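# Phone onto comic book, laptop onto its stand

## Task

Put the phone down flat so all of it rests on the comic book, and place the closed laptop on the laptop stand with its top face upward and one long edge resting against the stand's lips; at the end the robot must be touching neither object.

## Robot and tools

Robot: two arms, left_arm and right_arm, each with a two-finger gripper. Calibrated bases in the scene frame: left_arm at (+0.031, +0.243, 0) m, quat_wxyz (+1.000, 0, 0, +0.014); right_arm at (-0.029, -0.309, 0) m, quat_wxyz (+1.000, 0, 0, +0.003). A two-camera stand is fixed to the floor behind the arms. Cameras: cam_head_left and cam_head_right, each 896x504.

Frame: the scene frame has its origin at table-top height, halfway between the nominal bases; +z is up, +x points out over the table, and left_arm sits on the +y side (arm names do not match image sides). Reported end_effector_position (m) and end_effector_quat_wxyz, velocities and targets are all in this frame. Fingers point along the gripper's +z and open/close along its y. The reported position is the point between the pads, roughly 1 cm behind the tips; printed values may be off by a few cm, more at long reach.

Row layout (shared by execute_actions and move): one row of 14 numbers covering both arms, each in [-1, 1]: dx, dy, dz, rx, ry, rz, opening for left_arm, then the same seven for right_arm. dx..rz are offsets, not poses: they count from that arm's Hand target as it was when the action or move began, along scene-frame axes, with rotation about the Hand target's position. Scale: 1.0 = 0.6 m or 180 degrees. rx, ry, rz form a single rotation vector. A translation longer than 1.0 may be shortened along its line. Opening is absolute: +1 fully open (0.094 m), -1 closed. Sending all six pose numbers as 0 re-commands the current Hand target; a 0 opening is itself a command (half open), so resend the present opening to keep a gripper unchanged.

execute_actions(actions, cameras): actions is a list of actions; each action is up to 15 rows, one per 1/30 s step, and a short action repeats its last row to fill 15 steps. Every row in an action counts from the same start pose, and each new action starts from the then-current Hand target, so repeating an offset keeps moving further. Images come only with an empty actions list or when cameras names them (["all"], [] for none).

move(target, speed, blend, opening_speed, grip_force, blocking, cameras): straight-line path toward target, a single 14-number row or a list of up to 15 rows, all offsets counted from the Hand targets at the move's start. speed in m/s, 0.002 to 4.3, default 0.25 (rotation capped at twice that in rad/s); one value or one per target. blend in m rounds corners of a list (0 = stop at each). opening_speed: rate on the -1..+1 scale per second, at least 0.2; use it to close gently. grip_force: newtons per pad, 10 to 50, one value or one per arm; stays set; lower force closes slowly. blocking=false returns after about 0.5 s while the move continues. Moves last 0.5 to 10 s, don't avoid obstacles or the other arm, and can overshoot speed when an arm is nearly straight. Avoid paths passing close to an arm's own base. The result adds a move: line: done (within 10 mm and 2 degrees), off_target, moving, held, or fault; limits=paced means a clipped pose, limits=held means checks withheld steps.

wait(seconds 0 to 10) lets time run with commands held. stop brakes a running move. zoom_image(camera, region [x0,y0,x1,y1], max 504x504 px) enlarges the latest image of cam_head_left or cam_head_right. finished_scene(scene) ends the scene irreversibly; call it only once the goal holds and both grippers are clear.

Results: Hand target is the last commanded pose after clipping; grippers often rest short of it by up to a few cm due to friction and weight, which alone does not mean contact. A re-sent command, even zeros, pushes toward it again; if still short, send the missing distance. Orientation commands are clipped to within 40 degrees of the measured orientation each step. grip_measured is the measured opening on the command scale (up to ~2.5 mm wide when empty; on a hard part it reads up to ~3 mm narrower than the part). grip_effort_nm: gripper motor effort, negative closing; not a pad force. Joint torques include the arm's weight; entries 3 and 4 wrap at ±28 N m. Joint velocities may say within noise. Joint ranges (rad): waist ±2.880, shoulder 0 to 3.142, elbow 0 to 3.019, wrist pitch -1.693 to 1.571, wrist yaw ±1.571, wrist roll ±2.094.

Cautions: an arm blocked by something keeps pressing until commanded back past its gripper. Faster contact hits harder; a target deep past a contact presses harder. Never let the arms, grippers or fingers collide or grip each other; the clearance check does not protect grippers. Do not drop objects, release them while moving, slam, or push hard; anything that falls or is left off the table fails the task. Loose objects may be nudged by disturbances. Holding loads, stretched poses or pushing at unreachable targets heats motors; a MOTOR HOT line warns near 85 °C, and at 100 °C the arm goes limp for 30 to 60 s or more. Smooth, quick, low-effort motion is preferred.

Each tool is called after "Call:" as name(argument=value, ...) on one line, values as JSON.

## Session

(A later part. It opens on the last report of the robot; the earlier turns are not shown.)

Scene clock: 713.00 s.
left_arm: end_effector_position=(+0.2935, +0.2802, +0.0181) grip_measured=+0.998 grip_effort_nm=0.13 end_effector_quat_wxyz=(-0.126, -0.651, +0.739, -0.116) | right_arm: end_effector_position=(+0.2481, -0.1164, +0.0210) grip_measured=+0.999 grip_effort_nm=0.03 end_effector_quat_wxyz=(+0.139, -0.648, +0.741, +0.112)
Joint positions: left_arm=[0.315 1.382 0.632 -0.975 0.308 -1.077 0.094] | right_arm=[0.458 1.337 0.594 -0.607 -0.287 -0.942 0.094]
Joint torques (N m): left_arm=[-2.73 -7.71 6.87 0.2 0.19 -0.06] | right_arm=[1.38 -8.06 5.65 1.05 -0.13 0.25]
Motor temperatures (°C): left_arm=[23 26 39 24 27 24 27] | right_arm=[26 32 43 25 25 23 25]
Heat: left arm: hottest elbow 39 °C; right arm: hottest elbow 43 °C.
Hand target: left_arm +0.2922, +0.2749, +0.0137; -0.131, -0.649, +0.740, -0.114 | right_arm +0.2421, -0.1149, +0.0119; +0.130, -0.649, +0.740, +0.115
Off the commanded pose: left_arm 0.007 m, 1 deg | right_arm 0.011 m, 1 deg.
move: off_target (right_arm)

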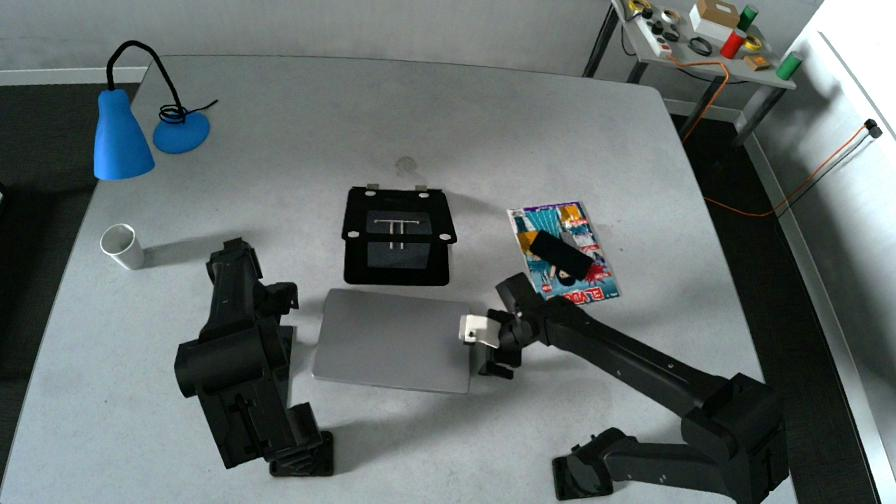

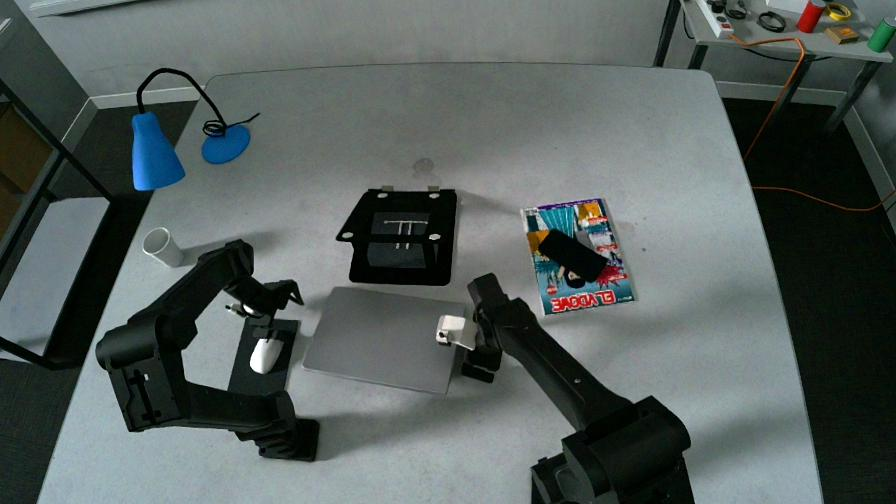

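Call:
move(target=[[-0.008, -0.05, -0.007, 0, 0, 0, 1, 0.007, 0.03, -0.014, 0, 0, 0, 1], [-0.017, -0.14, -0.007, 0, 0, 0, 1, 0.0165, 0.1265, -0.014, 0, 0, 0, 1]], speed=[0.1, 0.08], blend=[0.01, 0], cameras=["all"])

Call:
zoom_image(camera="cam_head_right", region=[220, 250, 520, 420])

Call:
zoom_image(camera="cam_head_left", region=[220, 250, 520, 420])

Scene clock: 726.83 s.
left_arm: end_effector_position=(+0.2956, +0.2239, +0.0118) grip_measured=+0.998 grip_effort_nm=0.11 end_effector_quat_wxyz=(-0.098, -0.635, +0.759, -0.106) | right_arm: end_effector_position=(+0.2428, -0.0855, +0.0129) grip_measured=+0.999 grip_effort_nm=0.03 end_effector_quat_wxyz=(+0.123, -0.652, +0.742, +0.095)
Joint positions: left_arm=[0.088 1.322 0.567 -0.864 0.285 -1.271 0.094] | right_arm=[0.577 1.39 0.625 -0.583 -0.221 -0.835 0.094]
Joint torques (N m): left_arm=[-7.12 -9.23 5.03 0.24 2.28 -1.08] | right_arm=[5.83 -3.43 10.55 2.28 -1.05 0.89]
Heat: left arm: hottest elbow 37 °C; right arm: hottest elbow 41 °C.
Hand target: left_arm +0.2818, +0.1909, +0.0096; -0.131, -0.649, +0.740, -0.114 | right_arm +0.2519, -0.0391, +0.0035; +0.130, -0.649, +0.740, +0.115
Off the commanded pose: left_arm 0.036 m, 5 deg | right_arm 0.048 m, 2 deg.
move: off_target (left_arm, right_arm)

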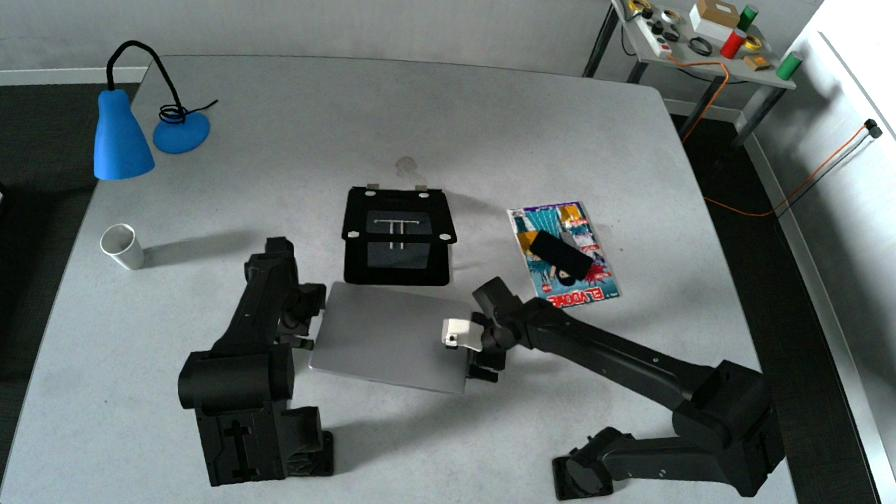

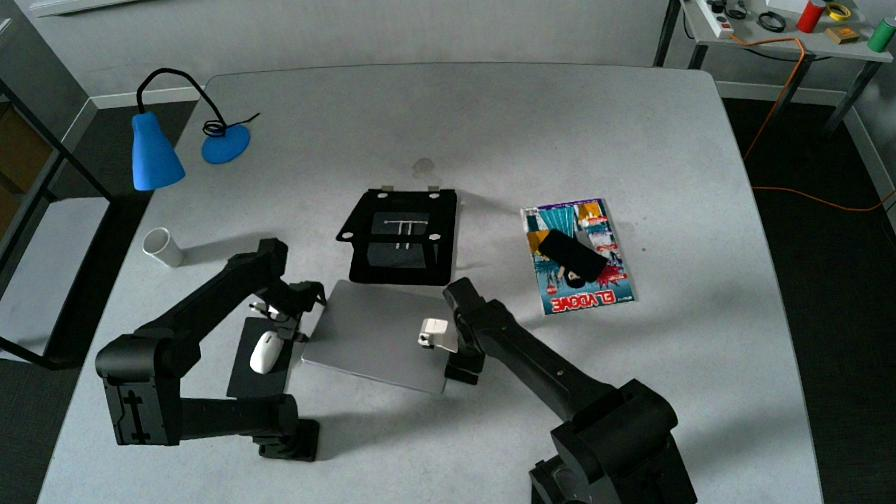

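Scaled by 1.680.

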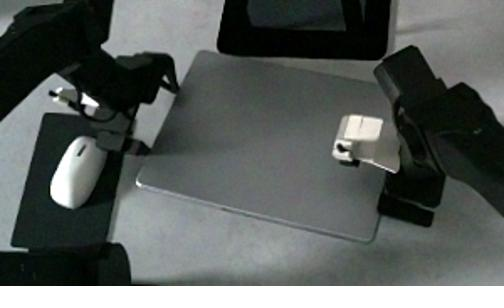

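Scaled by 1.680.

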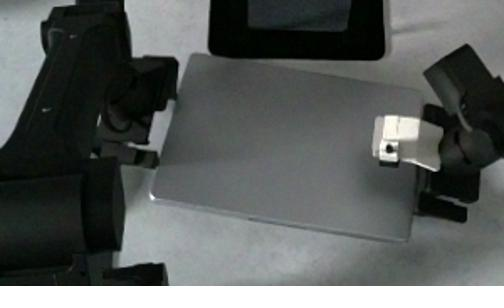

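Call:
move(target=[[-0.028, -0.003, 0.0, 0, 0, 0.05, 1, 0.022, -0.0065, 0.0, 0, 0, 0.05, 1], [-0.028, -0.023, 0.0, 0, 0, 0.05, 1, 0.022, 0.0135, 0.0, 0, 0, 0.05, 1], [-0.028, -0.023, 0.1, 0, 0, 0.05, 1, 0.022, 0.0135, 0.1, 0, 0, 0.05, 1]], speed=[0.08, 0.08, 0.06], blend=[0.005, 0.005, 0], cameras=["all"])

Call:
zoom_image(camera="cam_head_right", region=[220, 250, 520, 420])

Call:
zoom_image(camera="cam_head_left", region=[220, 250, 520, 420])

Scene clock: 739.67 s.
left_arm: end_effector_position=(+0.2496, +0.2088, +0.0459) grip_measured=+0.998 grip_effort_nm=0.11 end_effector_quat_wxyz=(+0.101, +0.692, -0.709, +0.092) | right_arm: end_effector_position=(+0.2325, -0.0999, +0.0189) grip_measured=+0.999 grip_effort_nm=0.02 end_effector_quat_wxyz=(-0.040, +0.698, -0.708, -0.101)
Joint positions: left_arm=[0.032 1.086 0.504 -1.023 0.272 -1.482 0.094] | right_arm=[0.561 1.433 0.712 -0.813 -0.215 -0.985 0.094]
Joint torques (N m): left_arm=[-6.77 -7.3 13.16 -0.5 3.32 -1.1] | right_arm=[5.07 -13.22 14.08 1.1 -2.86 0.51]
Motor temperatures (°C): left_arm=[23 26 35 24 34 25 27] | right_arm=[27 32 42 25 28 24 25]
Heat: left arm: hottest elbow 35 °C; right arm: hottest elbow 42 °C.
Hand target: left_arm +0.2651, +0.1771, +0.0696; +0.122, +0.706, -0.687, +0.124 | right_arm +0.2652, -0.0308, +0.0637; -0.121, +0.706, -0.687, -0.124
Off the commanded pose: left_arm 0.042 m, 5 deg | right_arm 0.088 m, 10 deg.
move: off_target (left_arm, right_arm)

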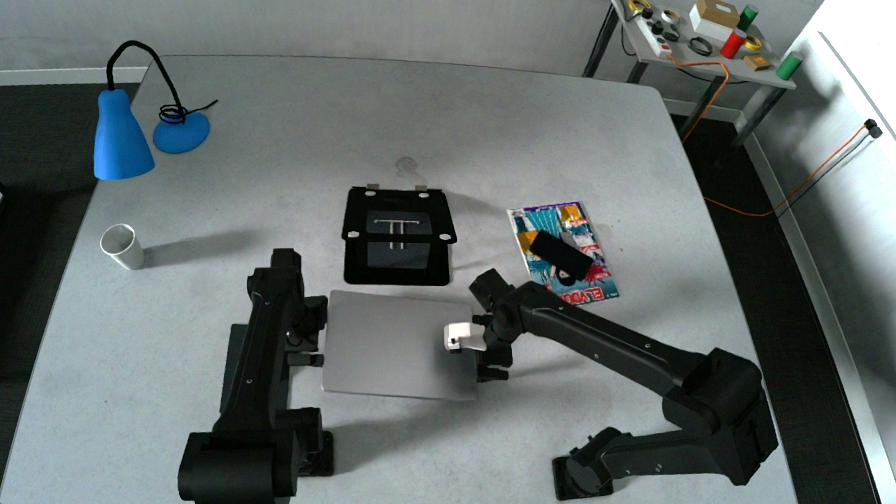

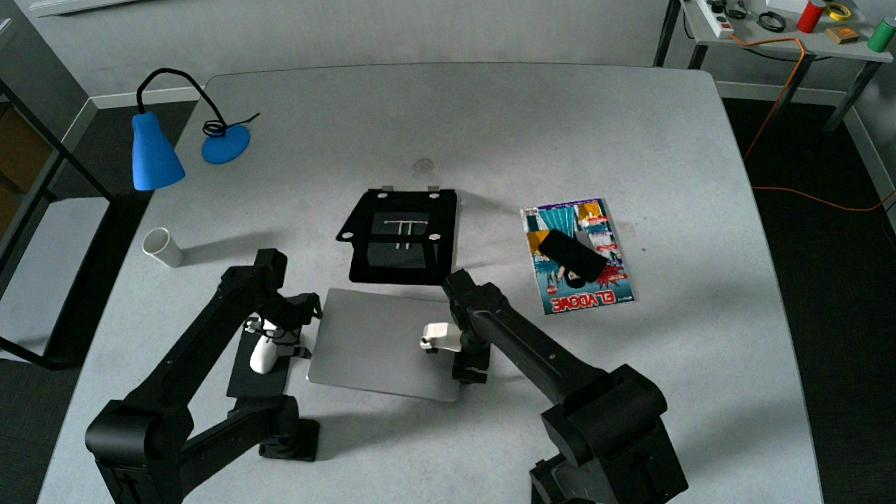

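Scaled by 1.680.

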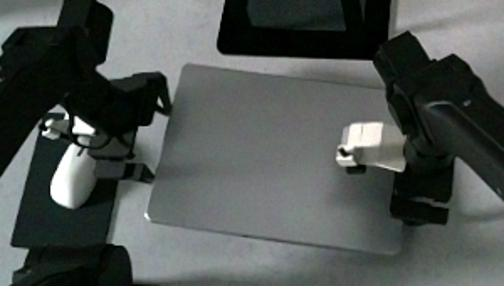

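Scaled by 1.680.

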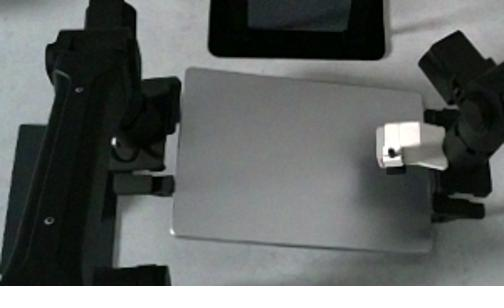

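Call:
move(target=[[0, 0, 0.03, 0, 0, 0, 1, 0, 0.01, 0.08, 0, 0, 0, 1]], speed=0.06, cameras=["all"])

Call:
zoom_image(camera="cam_head_right", region=[220, 250, 520, 420])

Call:
zoom_image(camera="cam_head_left", region=[220, 250, 520, 420])

Scene clock: 745.23 s.
left_arm: end_effector_position=(+0.2418, +0.1807, +0.0646) grip_measured=+0.999 grip_effort_nm=0.10 end_effector_quat_wxyz=(+0.141, +0.711, -0.681, +0.104) | right_arm: end_effector_position=(+0.2519, -0.0380, +0.0951) grip_measured=+0.999 grip_effort_nm=0.02 end_effector_quat_wxyz=(-0.105, +0.705, -0.690, -0.127)
Joint positions: left_arm=[-0.037 1.047 0.524 -1.092 0.35 -1.615 0.094] | right_arm=[0.639 1.362 0.864 -0.897 -0.283 -0.922 0.094]
Joint torques (N m): left_arm=[-3.31 -6.36 14.68 -0.23 0.13 -0.04] | right_arm=[1.03 -11.52 11.19 0.05 -0.12 0.22]
Heat: left arm: hottest wrist yaw 37 °C; right arm: hottest elbow 43 °C.
Hand target: left_arm +0.2652, +0.1771, +0.0876; +0.122, +0.706, -0.687, +0.124 | right_arm +0.2652, -0.0250, +0.1116; -0.121, +0.706, -0.687, -0.124
Off the commanded pose: left_arm 0.033 m, 3 deg | right_arm 0.025 m, 2 deg.
move: off_target (left_arm, right_arm)

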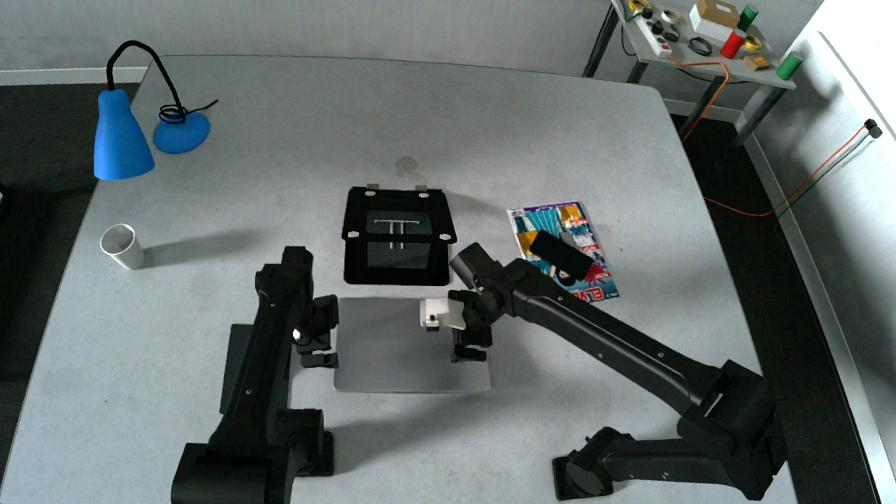

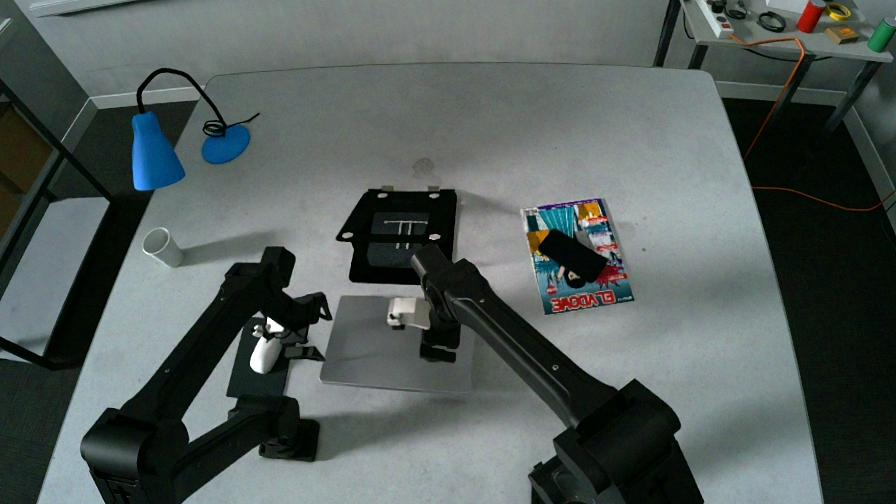

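Scaled by 1.680.

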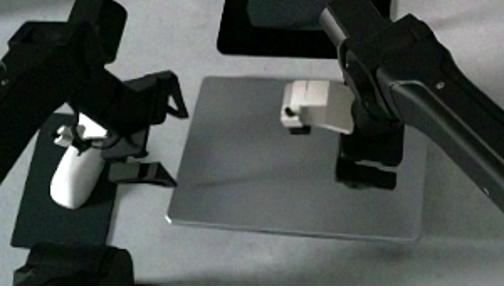

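Scaled by 1.680.

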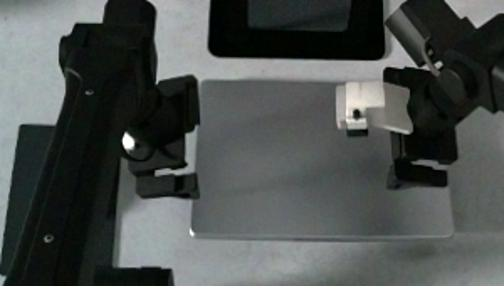

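Call:
move(target=[[-0.025, 0.13, 0.03, 0, 0, 0, 1, -0.025, -0.23, 0.0, 0, 0, 0, 1], [-0.025, 0.105, -0.13, 0, 0, 0, 1, -0.025, -0.20, -0.18, 0, 0, 0, 1]], speed=[0.25, 0.15], blend=[0.02, 0], cameras=["all"])

Call:
zoom_image(camera="cam_head_right", region=[220, 250, 520, 420])

Call:
zoom_image(camera="cam_head_left", region=[220, 250, 520, 420])

Scene clock: 774.43 s.
left_arm: end_effector_position=(+0.2522, +0.2447, +0.0139) grip_measured=+0.999 grip_effort_nm=0.10 end_effector_quat_wxyz=(+0.116, +0.707, -0.686, +0.126) | right_arm: end_effector_position=(+0.2555, -0.1474, +0.0132) grip_measured=+0.999 grip_effort_nm=0.02 end_effector_quat_wxyz=(-0.130, +0.705, -0.687, -0.120)
Joint positions: left_arm=[0.244 1.205 0.466 -0.91 0.336 -1.316 0.094] | right_arm=[0.341 1.378 0.609 -0.667 -0.33 -1.227 0.094]
Joint torques (N m): left_arm=[-2.08 -6.12 6.82 0.43 0.24 -0.13] | right_arm=[1.55 -8 5.49 0.84 -0.21 0.23]
Heat: left arm: hottest elbow 36 °C; right arm: hottest elbow 43 °C.
Hand target: left_arm +0.2502, +0.2401, +0.0095; +0.121, +0.705, -0.687, +0.124 | right_arm +0.2501, -0.1449, +0.0035; -0.121, +0.706, -0.687, -0.125
Off the commanded pose: left_arm 0.007 m, 1 deg | right_arm 0.011 m, 1 deg.
move: off_target (right_arm)

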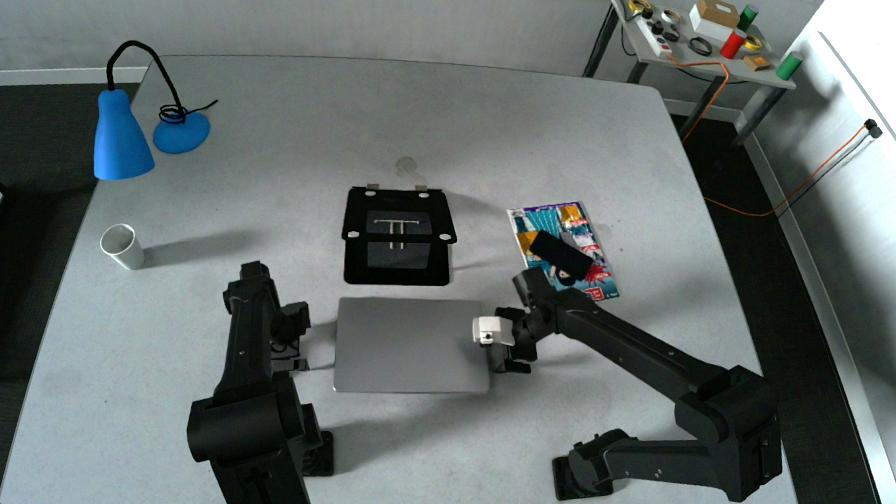

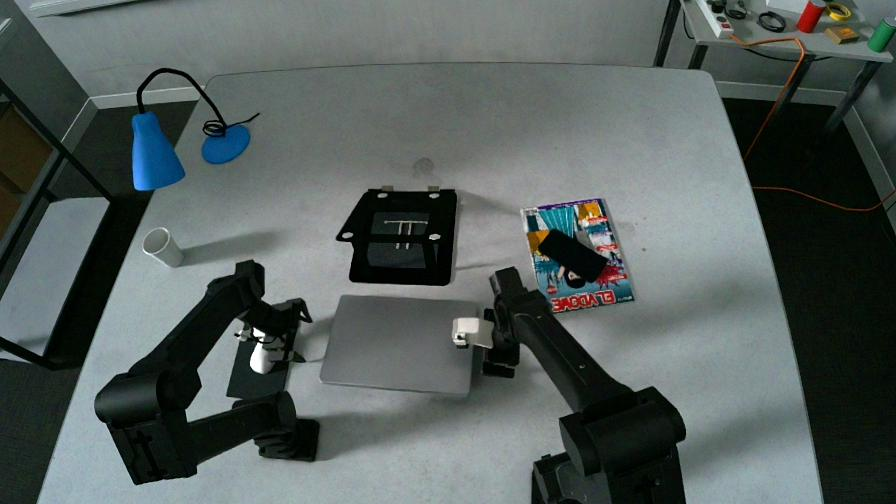

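Scaled by 1.680.

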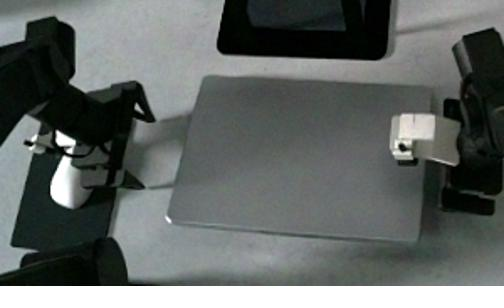

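Scaled by 1.680.

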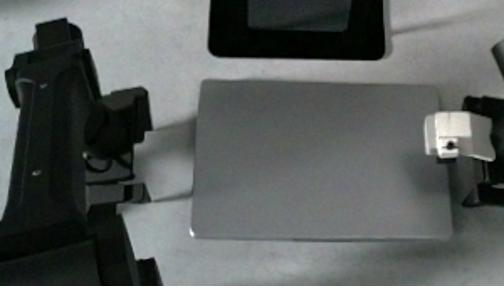

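Call:
move(target=[[0, -0.075, 0, 0, 0, 0, 1, 0, 0.067, 0.0, 0, 0, 0, 1], [0, -0.209, 0.017, 0, 0, 0, 1, 0, 0.2007, 0.05, 0, 0, 0, 1], [0, -0.209, 0.2, 0, 0, 0, 1, 0, 0.2007, 0.233, 0, 0, 0, 1]], speed=[0.15, 0.08, 0.12], blend=[0.005, 0.005, 0], cameras=["all"])

Call:
zoom_image(camera="cam_head_right", region=[220, 250, 520, 420])

Call:
zoom_image(camera="cam_head_left", region=[220, 250, 520, 420])

Scene clock: 783.47 s.
left_arm: end_effector_position=(+0.2330, +0.1230, +0.1065) grip_measured=+0.999 grip_effort_nm=0.10 end_effector_quat_wxyz=(+0.133, +0.711, -0.682, +0.104) | right_arm: end_effector_position=(+0.2418, -0.0331, +0.1362) grip_measured=+1.000 grip_effort_nm=0.01 end_effector_quat_wxyz=(-0.117, +0.706, -0.687, -0.125)
Joint positions: left_arm=[-0.316 0.942 0.588 -1.151 0.334 -1.91 0.094] | right_arm=[0.668 1.282 0.906 -0.988 -0.278 -0.897 0.094]
Joint torques (N m): left_arm=[-2.61 -4.31 15.32 -0.06 -0.01 -0.05] | right_arm=[0.85 -9.23 10.66 0.23 -0.12 0.22]
Heat: left arm: hottest elbow 36 °C; right arm: hottest elbow 43 °C.
Hand target: left_arm +0.2501, +0.1147, +0.1296; +0.122, +0.705, -0.687, +0.124 | right_arm +0.2503, -0.0244, +0.1434; -0.121, +0.706, -0.687, -0.124
Off the commanded pose: left_arm 0.030 m, 3 deg | right_arm 0.014 m, 0 deg.
move: off_target (left_arm, right_arm)

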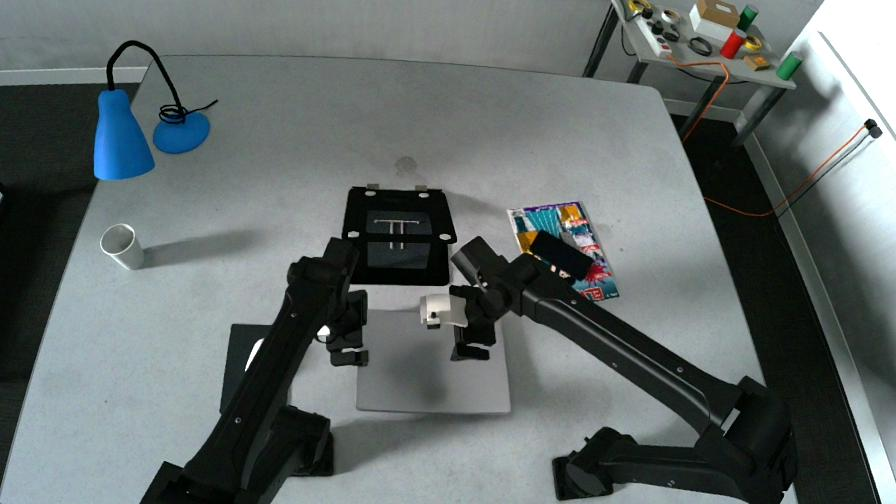

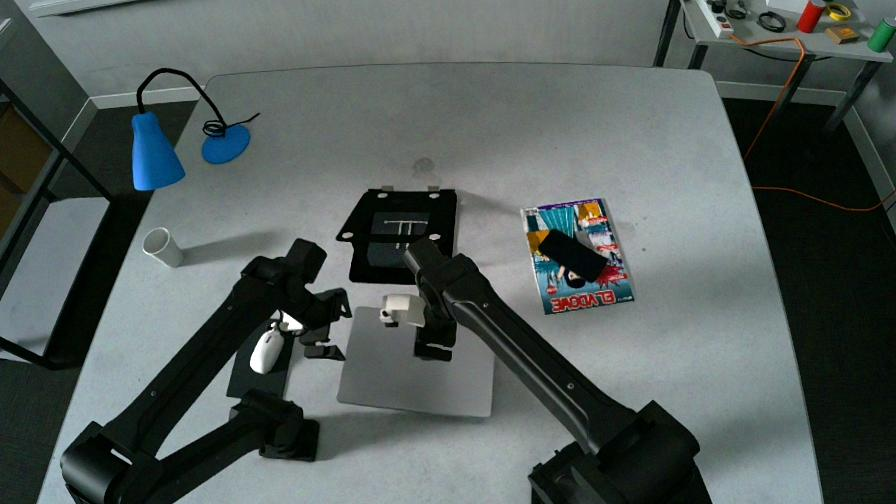

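Scaled by 1.680.

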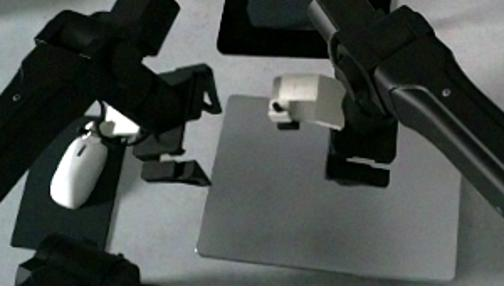

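Scaled by 1.680.

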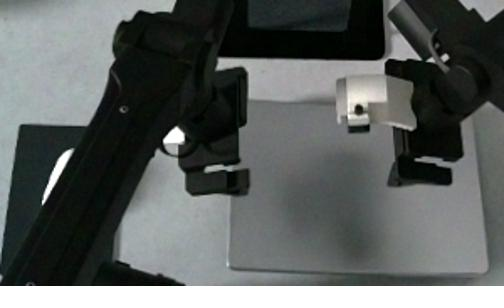

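Call:
move(target=[[-0.047, 0.167, 0.0, 0.0833, 0, 0, 1, -0.047, -0.293, 0.0, -0.0833, 0, 0, 1], [-0.047, 0.133, -0.2, 0.0833, 0, 0, 1, -0.047, -0.268, -0.233, -0.0833, 0, 0, 1]], speed=[0.3, 0.18], blend=[0.02, 0], cameras=["all"])

Call:
zoom_image(camera="cam_head_right", region=[240, 270, 540, 440])

Call:
zoom_image(camera="cam_head_left", region=[240, 270, 540, 440])

Scene clock: 836.60 s.
left_arm: end_effector_position=(+0.2242, +0.1968, +0.0139) grip_measured=+0.999 grip_effort_nm=0.10 end_effector_quat_wxyz=(+0.028, +0.717, -0.695, +0.037) | right_arm: end_effector_position=(+0.2265, -0.1871, +0.0115) grip_measured=+1.000 grip_effort_nm=0.02 end_effector_quat_wxyz=(-0.036, +0.713, -0.699, -0.031)
Joint positions: left_arm=[-0.183 1.032 0.388 -0.899 0.088 -1.757 0.094] | right_arm=[0.391 1.305 0.574 -0.797 -0.085 -1.193 0.094]
Joint torques (N m): left_arm=[-2.43 -3.14 7.76 0.66 -0.14 -0.06] | right_arm=[1.49 -7 5.63 0.5 -0.02 0.22]
Motor temperatures (°C): left_arm=[23 26 41 24 29 24 27] | right_arm=[26 33 44 25 26 23 25]
Heat: left arm: hottest elbow 41 °C; right arm: hottest elbow 44 °C.
Hand target: left_arm +0.2218, +0.1946, +0.0095; +0.029, +0.715, -0.698, +0.033 | right_arm +0.2219, -0.1853, +0.0036; -0.028, +0.715, -0.697, -0.034
Off the commanded pose: left_arm 0.005 m, 1 deg | right_arm 0.009 m, 1 deg.
move: done

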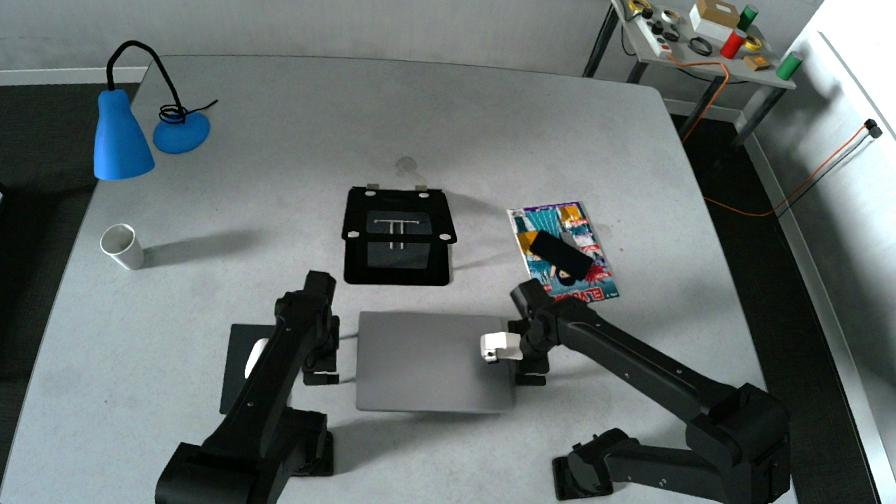

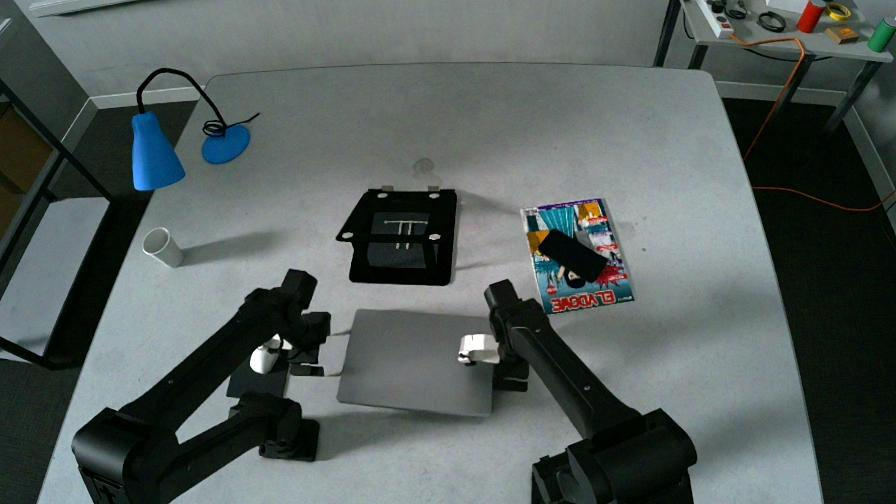

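Scaled by 1.680.

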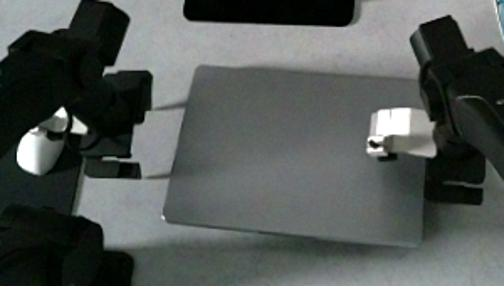

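Scaled by 1.680.

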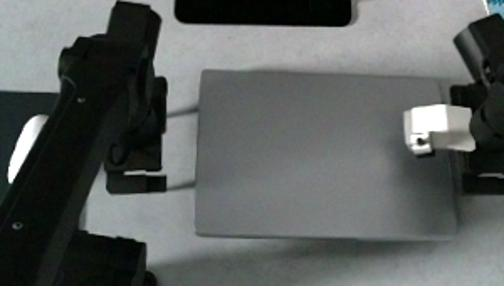

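Call:
move(target=[[0, -0.15, 0.0, 0, 0, 0, 1, 0, 0.135, 0.0, 0, 0, 0, 1], [0.105, -0.067, 0.0, 0, 0, 0, 1, 0.105, 0.218, 0.0, 0, 0, 0, 1]], speed=[0.1, 0.1], blend=[0, 0], cameras=["all"])

Call:
zoom_image(camera="cam_head_right", region=[240, 250, 540, 420])

Call:
zoom_image(camera="cam_head_left", region=[240, 250, 540, 420])

Scene clock: 844.07 s.
left_arm: end_effector_position=(+0.2458, +0.1769, +0.0123) grip_measured=+0.999 grip_effort_nm=0.09 end_effector_quat_wxyz=(+0.033, +0.686, -0.727, -0.011) | right_arm: end_effector_position=(+0.2416, -0.1473, +0.0139) grip_measured=+0.999 grip_effort_nm=0.02 end_effector_quat_wxyz=(+0.048, +0.690, -0.722, -0.001)
Joint positions: left_arm=[-0.289 1.199 0.492 -0.916 0.045 -1.773 0.094] | right_arm=[0.546 1.473 0.748 -0.94 0.019 -0.974 0.094]
Joint torques (N m): left_arm=[-2.43 -2.96 12.33 3.12 1.57 -0.95] | right_arm=[7.18 -4.25 14.11 3.78 -3.47 0.3]
Heat: left arm: hottest elbow 40 °C; right arm: hottest elbow 43 °C.
Hand target: left_arm +0.2848, +0.1544, +0.0096; +0.028, +0.715, -0.697, +0.033 | right_arm +0.2849, -0.0545, +0.0037; -0.028, +0.715, -0.697, -0.034
Off the commanded pose: left_arm 0.045 m, 7 deg | right_arm 0.103 m, 10 deg.
move: off_target (left_arm, right_arm)

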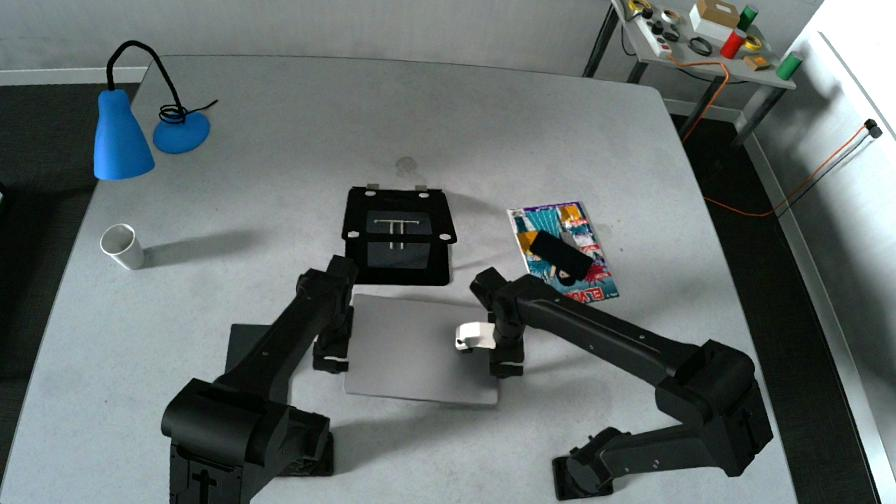

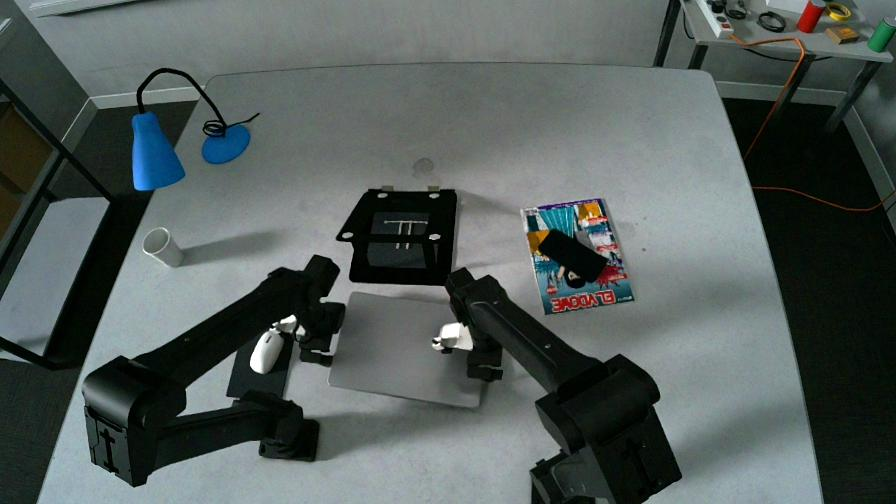

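Scaled by 1.680.

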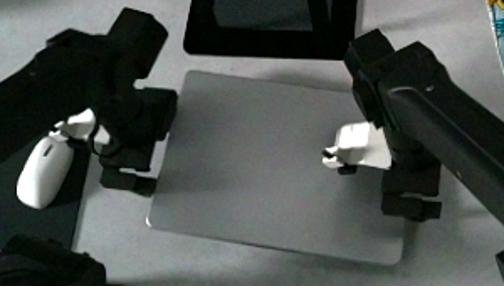

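Scaled by 1.680.

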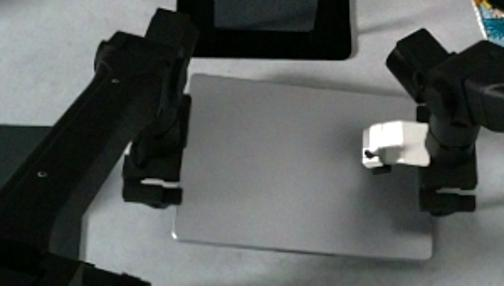

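Call:
move(target=[[0, -0.07, 0.03, 0, 0, 0, 1, -0.03, 0.0, 0.05, 0, 0, 0, 1], [0, -0.07, 0.15, 0, 0, 0, 1, -0.03, 0.0, 0.18, 0, 0, 0, 1]], speed=[0.08, 0.06], blend=[0, 0], cameras=["all"])

Call:
zoom_image(camera="cam_head_right", region=[240, 250, 540, 420])

Call:
zoom_image(camera="cam_head_left", region=[240, 250, 540, 420])

Scene clock: 853.30 s.
left_arm: end_effector_position=(+0.2642, +0.1257, +0.0753) grip_measured=+0.999 grip_effort_nm=0.09 end_effector_quat_wxyz=(+0.041, +0.718, -0.695, +0.005) | right_arm: end_effector_position=(+0.2504, -0.0687, +0.0876) grip_measured=+0.999 grip_effort_nm=0.02 end_effector_quat_wxyz=(+0.001, +0.713, -0.700, -0.038)
Joint positions: left_arm=[-0.439 1.151 0.656 -1.095 0.079 -2.014 0.094] | right_arm=[0.672 1.426 0.935 -1.092 -0.075 -0.912 0.094]
Joint torques (N m): left_arm=[-2.08 -8.35 14.83 0.06 -0.17 -0.1] | right_arm=[0.79 -13.8 11.21 -0.24 0 0.12]
Motor temperatures (°C): left_arm=[23 26 39 24 32 24 27] | right_arm=[27 33 45 25 36 23 25]
Heat: left arm: hottest elbow 39 °C; right arm: hottest elbow 45 °C.
Hand target: left_arm +0.2849, +0.1124, +0.0996; +0.028, +0.715, -0.697, +0.034 | right_arm +0.2670, -0.0546, +0.1116; -0.028, +0.715, -0.697, -0.034
Off the commanded pose: left_arm 0.034 m, 4 deg | right_arm 0.033 m, 3 deg.
move: off_target (left_arm, right_arm)

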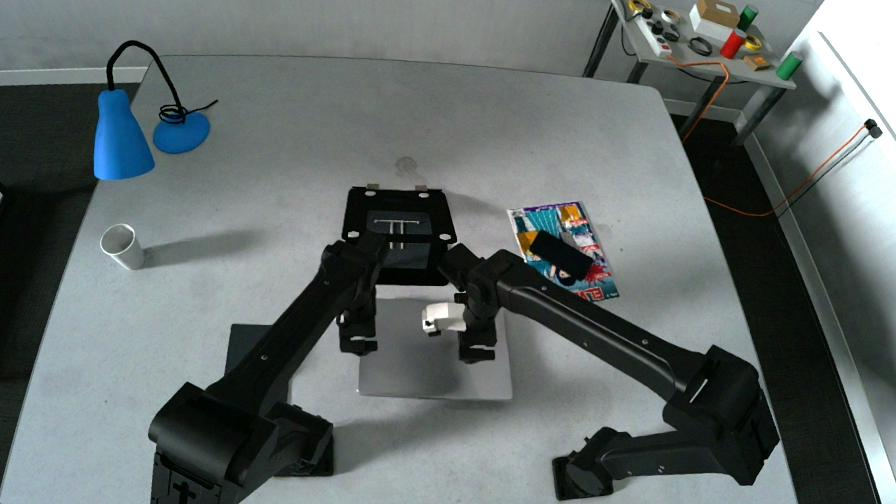

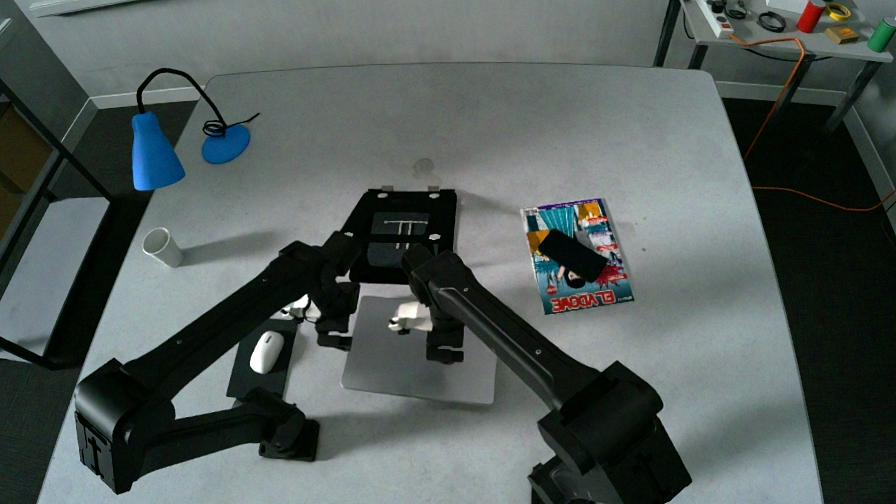

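Scaled by 1.680.

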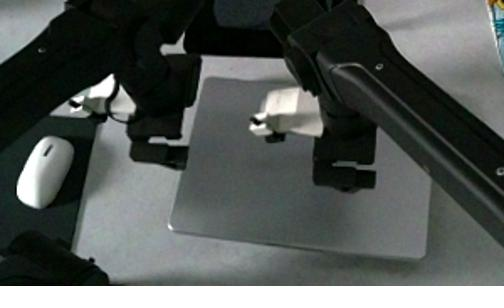

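Scaled by 1.680.

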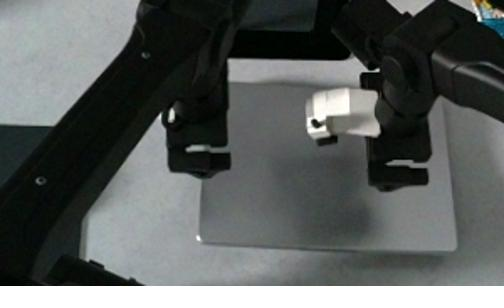

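Call:
move(target=[[-0.05, 0.146, 0.1, -0.1918, -0.2374, -0.461, 0.064, -0.02, -0.292, 0.08, 0.191, 0.2373, -0.461, 0.064], [-0.058, 0.096, -0.065, -0.1918, -0.2374, -0.461, 0.064, -0.028, -0.242, -0.09, 0.191, 0.2373, -0.461, 0.064]], speed=[0.5, 0.25], blend=[0.02, 0], cameras=["all"])

Call:
zoom_image(camera="cam_head_right", region=[240, 250, 580, 430])

Call:
zoom_image(camera="cam_head_left", region=[240, 250, 580, 430])

Scene clock: 906.07 s.
left_arm: end_effector_position=(+0.2527, +0.1744, +0.0643) grip_measured=+0.066 grip_effort_nm=-0.08 end_effector_quat_wxyz=(+0.007, -0.001, +0.907, -0.420) | right_arm: end_effector_position=(+0.2551, -0.2040, +0.0648) grip_measured=+0.065 grip_effort_nm=-0.08 end_effector_quat_wxyz=(+0.011, -0.002, +0.907, +0.421)
Joint positions: left_arm=[0.258 1.274 0.507 -1.107 0.826 0.42 0.05] | right_arm=[-0.101 1.369 0.605 -0.89 -0.866 -0.138 0.05]
Joint torques (N m): left_arm=[-3.14 -5.42 6.65 0.18 0.55 -0.02] | right_arm=[1.49 -7.88 5.11 0.4 -0.51 0.19]
Motor temperatures (°C): left_arm=[23 26 42 24 29 24 27] | right_arm=[26 34 48 25 27 23 25]
Heat: left arm: hottest elbow 42 °C; right arm: hottest elbow 48 °C.
Hand target: left_arm +0.2501, +0.1699, +0.0606; +0.000, +0.001, +0.906, -0.423 | right_arm +0.2501, -0.1996, +0.0577; -0.001, +0.000, +0.906, +0.422
Off the commanded pose: left_arm 0.006 m, 1 deg | right_arm 0.010 m, 1 deg.
move: done

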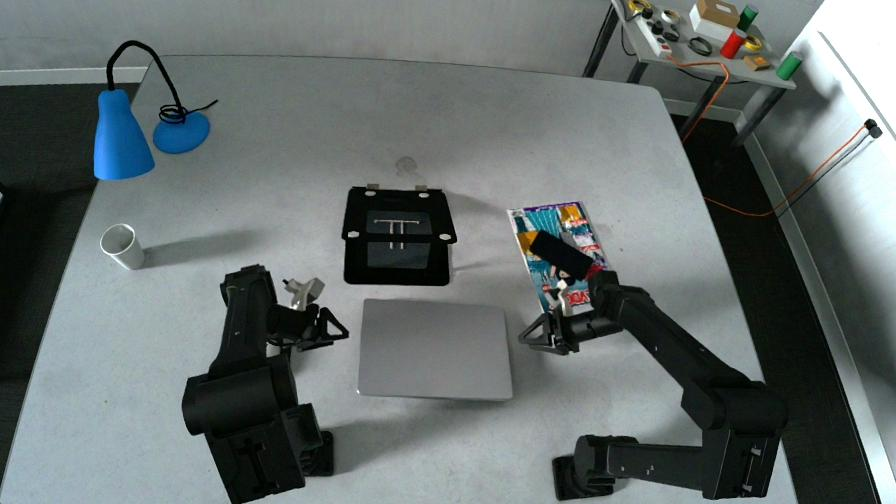

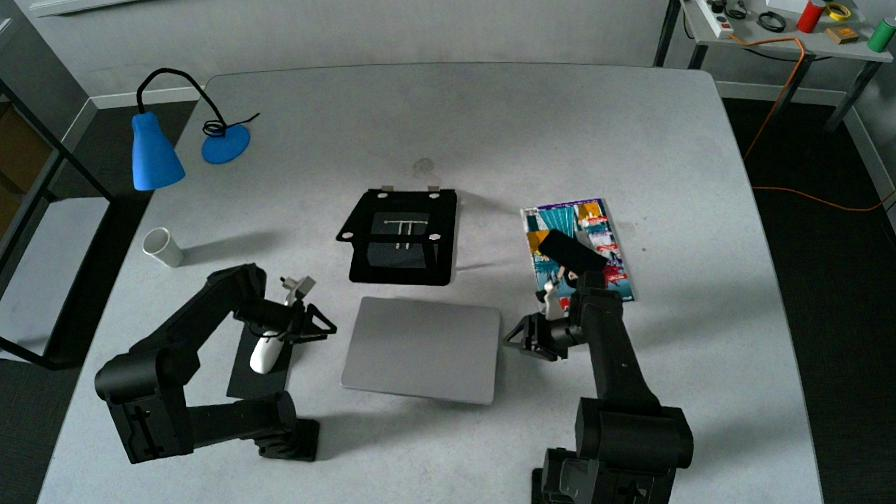

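Scaled by 1.482.

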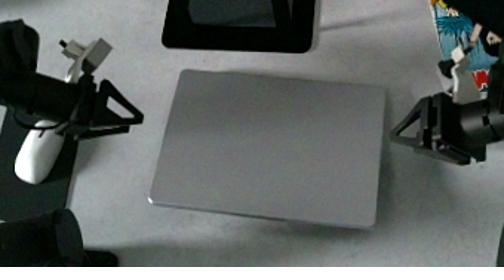

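Scaled by 1.482.

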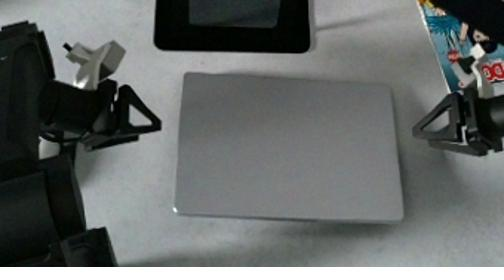

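Call:
move(target=[[-0.008, 0.0, -0.078, 0, 0, 0, 0.064, -0.025, 0.0, -0.08, 0, 0, 0, 0.064], [-0.008, -0.055, -0.078, 0, 0, 0, 0.064, -0.025, 0.045, -0.08, 0, 0, 0, 0.064]], speed=[0.12, 0.06], blend=[0, 0], cameras=["all"])

Call:
zoom_image(camera="cam_head_right", region=[290, 270, 560, 420])

Call:
zoom_image(camera="cam_head_left", region=[290, 270, 560, 420])

Scene clock: 918.27 s.
left_arm: end_effector_position=(+0.2581, +0.1426, +0.0243) grip_measured=+0.065 grip_effort_nm=-0.03 end_effector_quat_wxyz=(+0.013, -0.005, +0.903, -0.429) | right_arm: end_effector_position=(+0.2537, -0.1779, +0.0282) grip_measured=+0.064 grip_effort_nm=-0.01 end_effector_quat_wxyz=(+0.023, +0.000, +0.901, +0.432)
Joint positions: left_arm=[0.128 1.361 0.425 -0.78 0.878 0.214 0.05] | right_arm=[-0.019 1.441 0.52 -0.599 -0.894 0.013 0.05]
Joint torques (N m): left_arm=[-2.9 -6.53 3.54 0.9 -0.19 -0.02] | right_arm=[2.2 -7.53 2.7 0.81 0.32 0.06]
Heat: left arm: hottest elbow 39 °C; right arm: hottest elbow 45 °C.
Hand target: left_arm +0.2452, +0.1370, +0.0138; -0.001, +0.000, +0.906, -0.423 | right_arm +0.2350, -0.1727, +0.0096; -0.001, +0.000, +0.906, +0.422
Off the commanded pose: left_arm 0.017 m, 2 deg | right_arm 0.027 m, 3 deg.
move: off_target (left_arm, right_arm)

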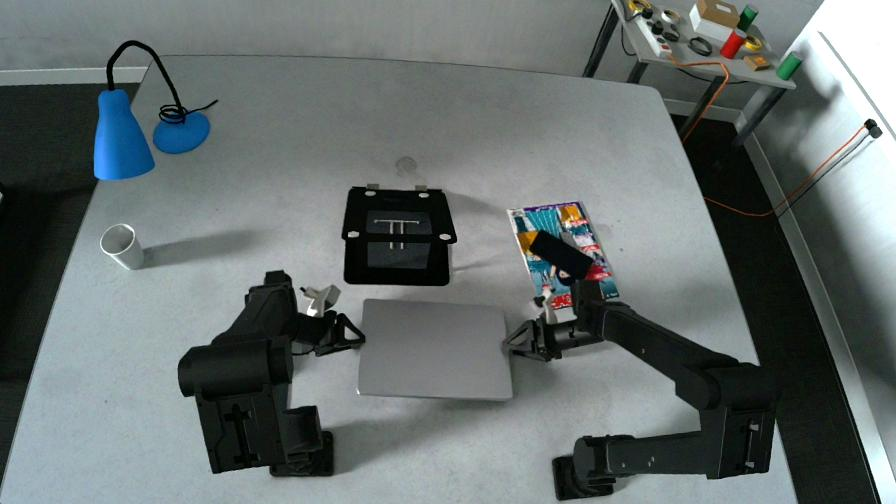

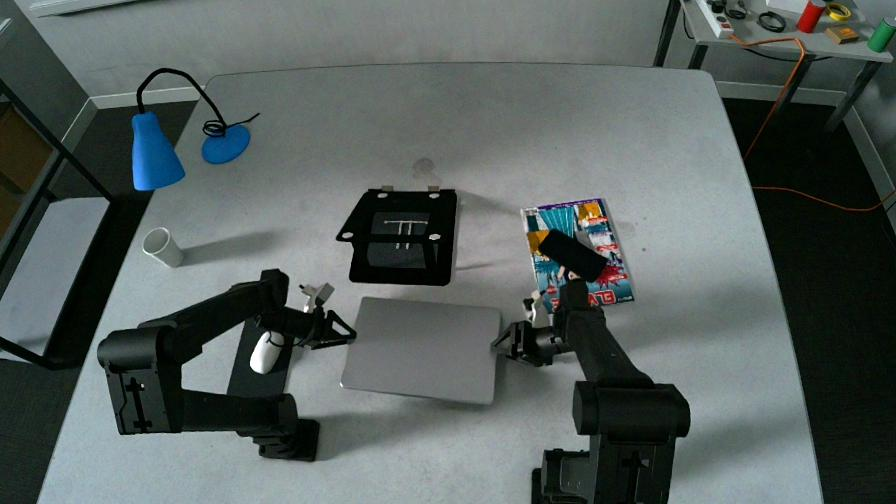

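Scaled by 1.867.

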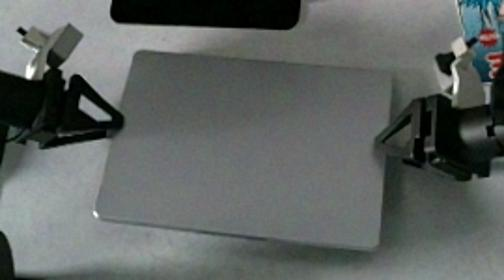

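Scaled by 1.867.

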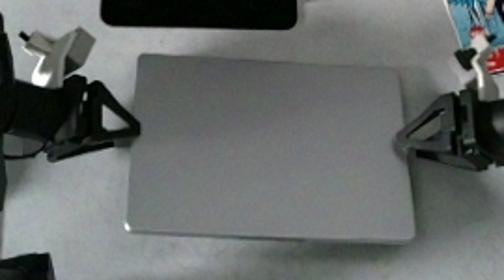

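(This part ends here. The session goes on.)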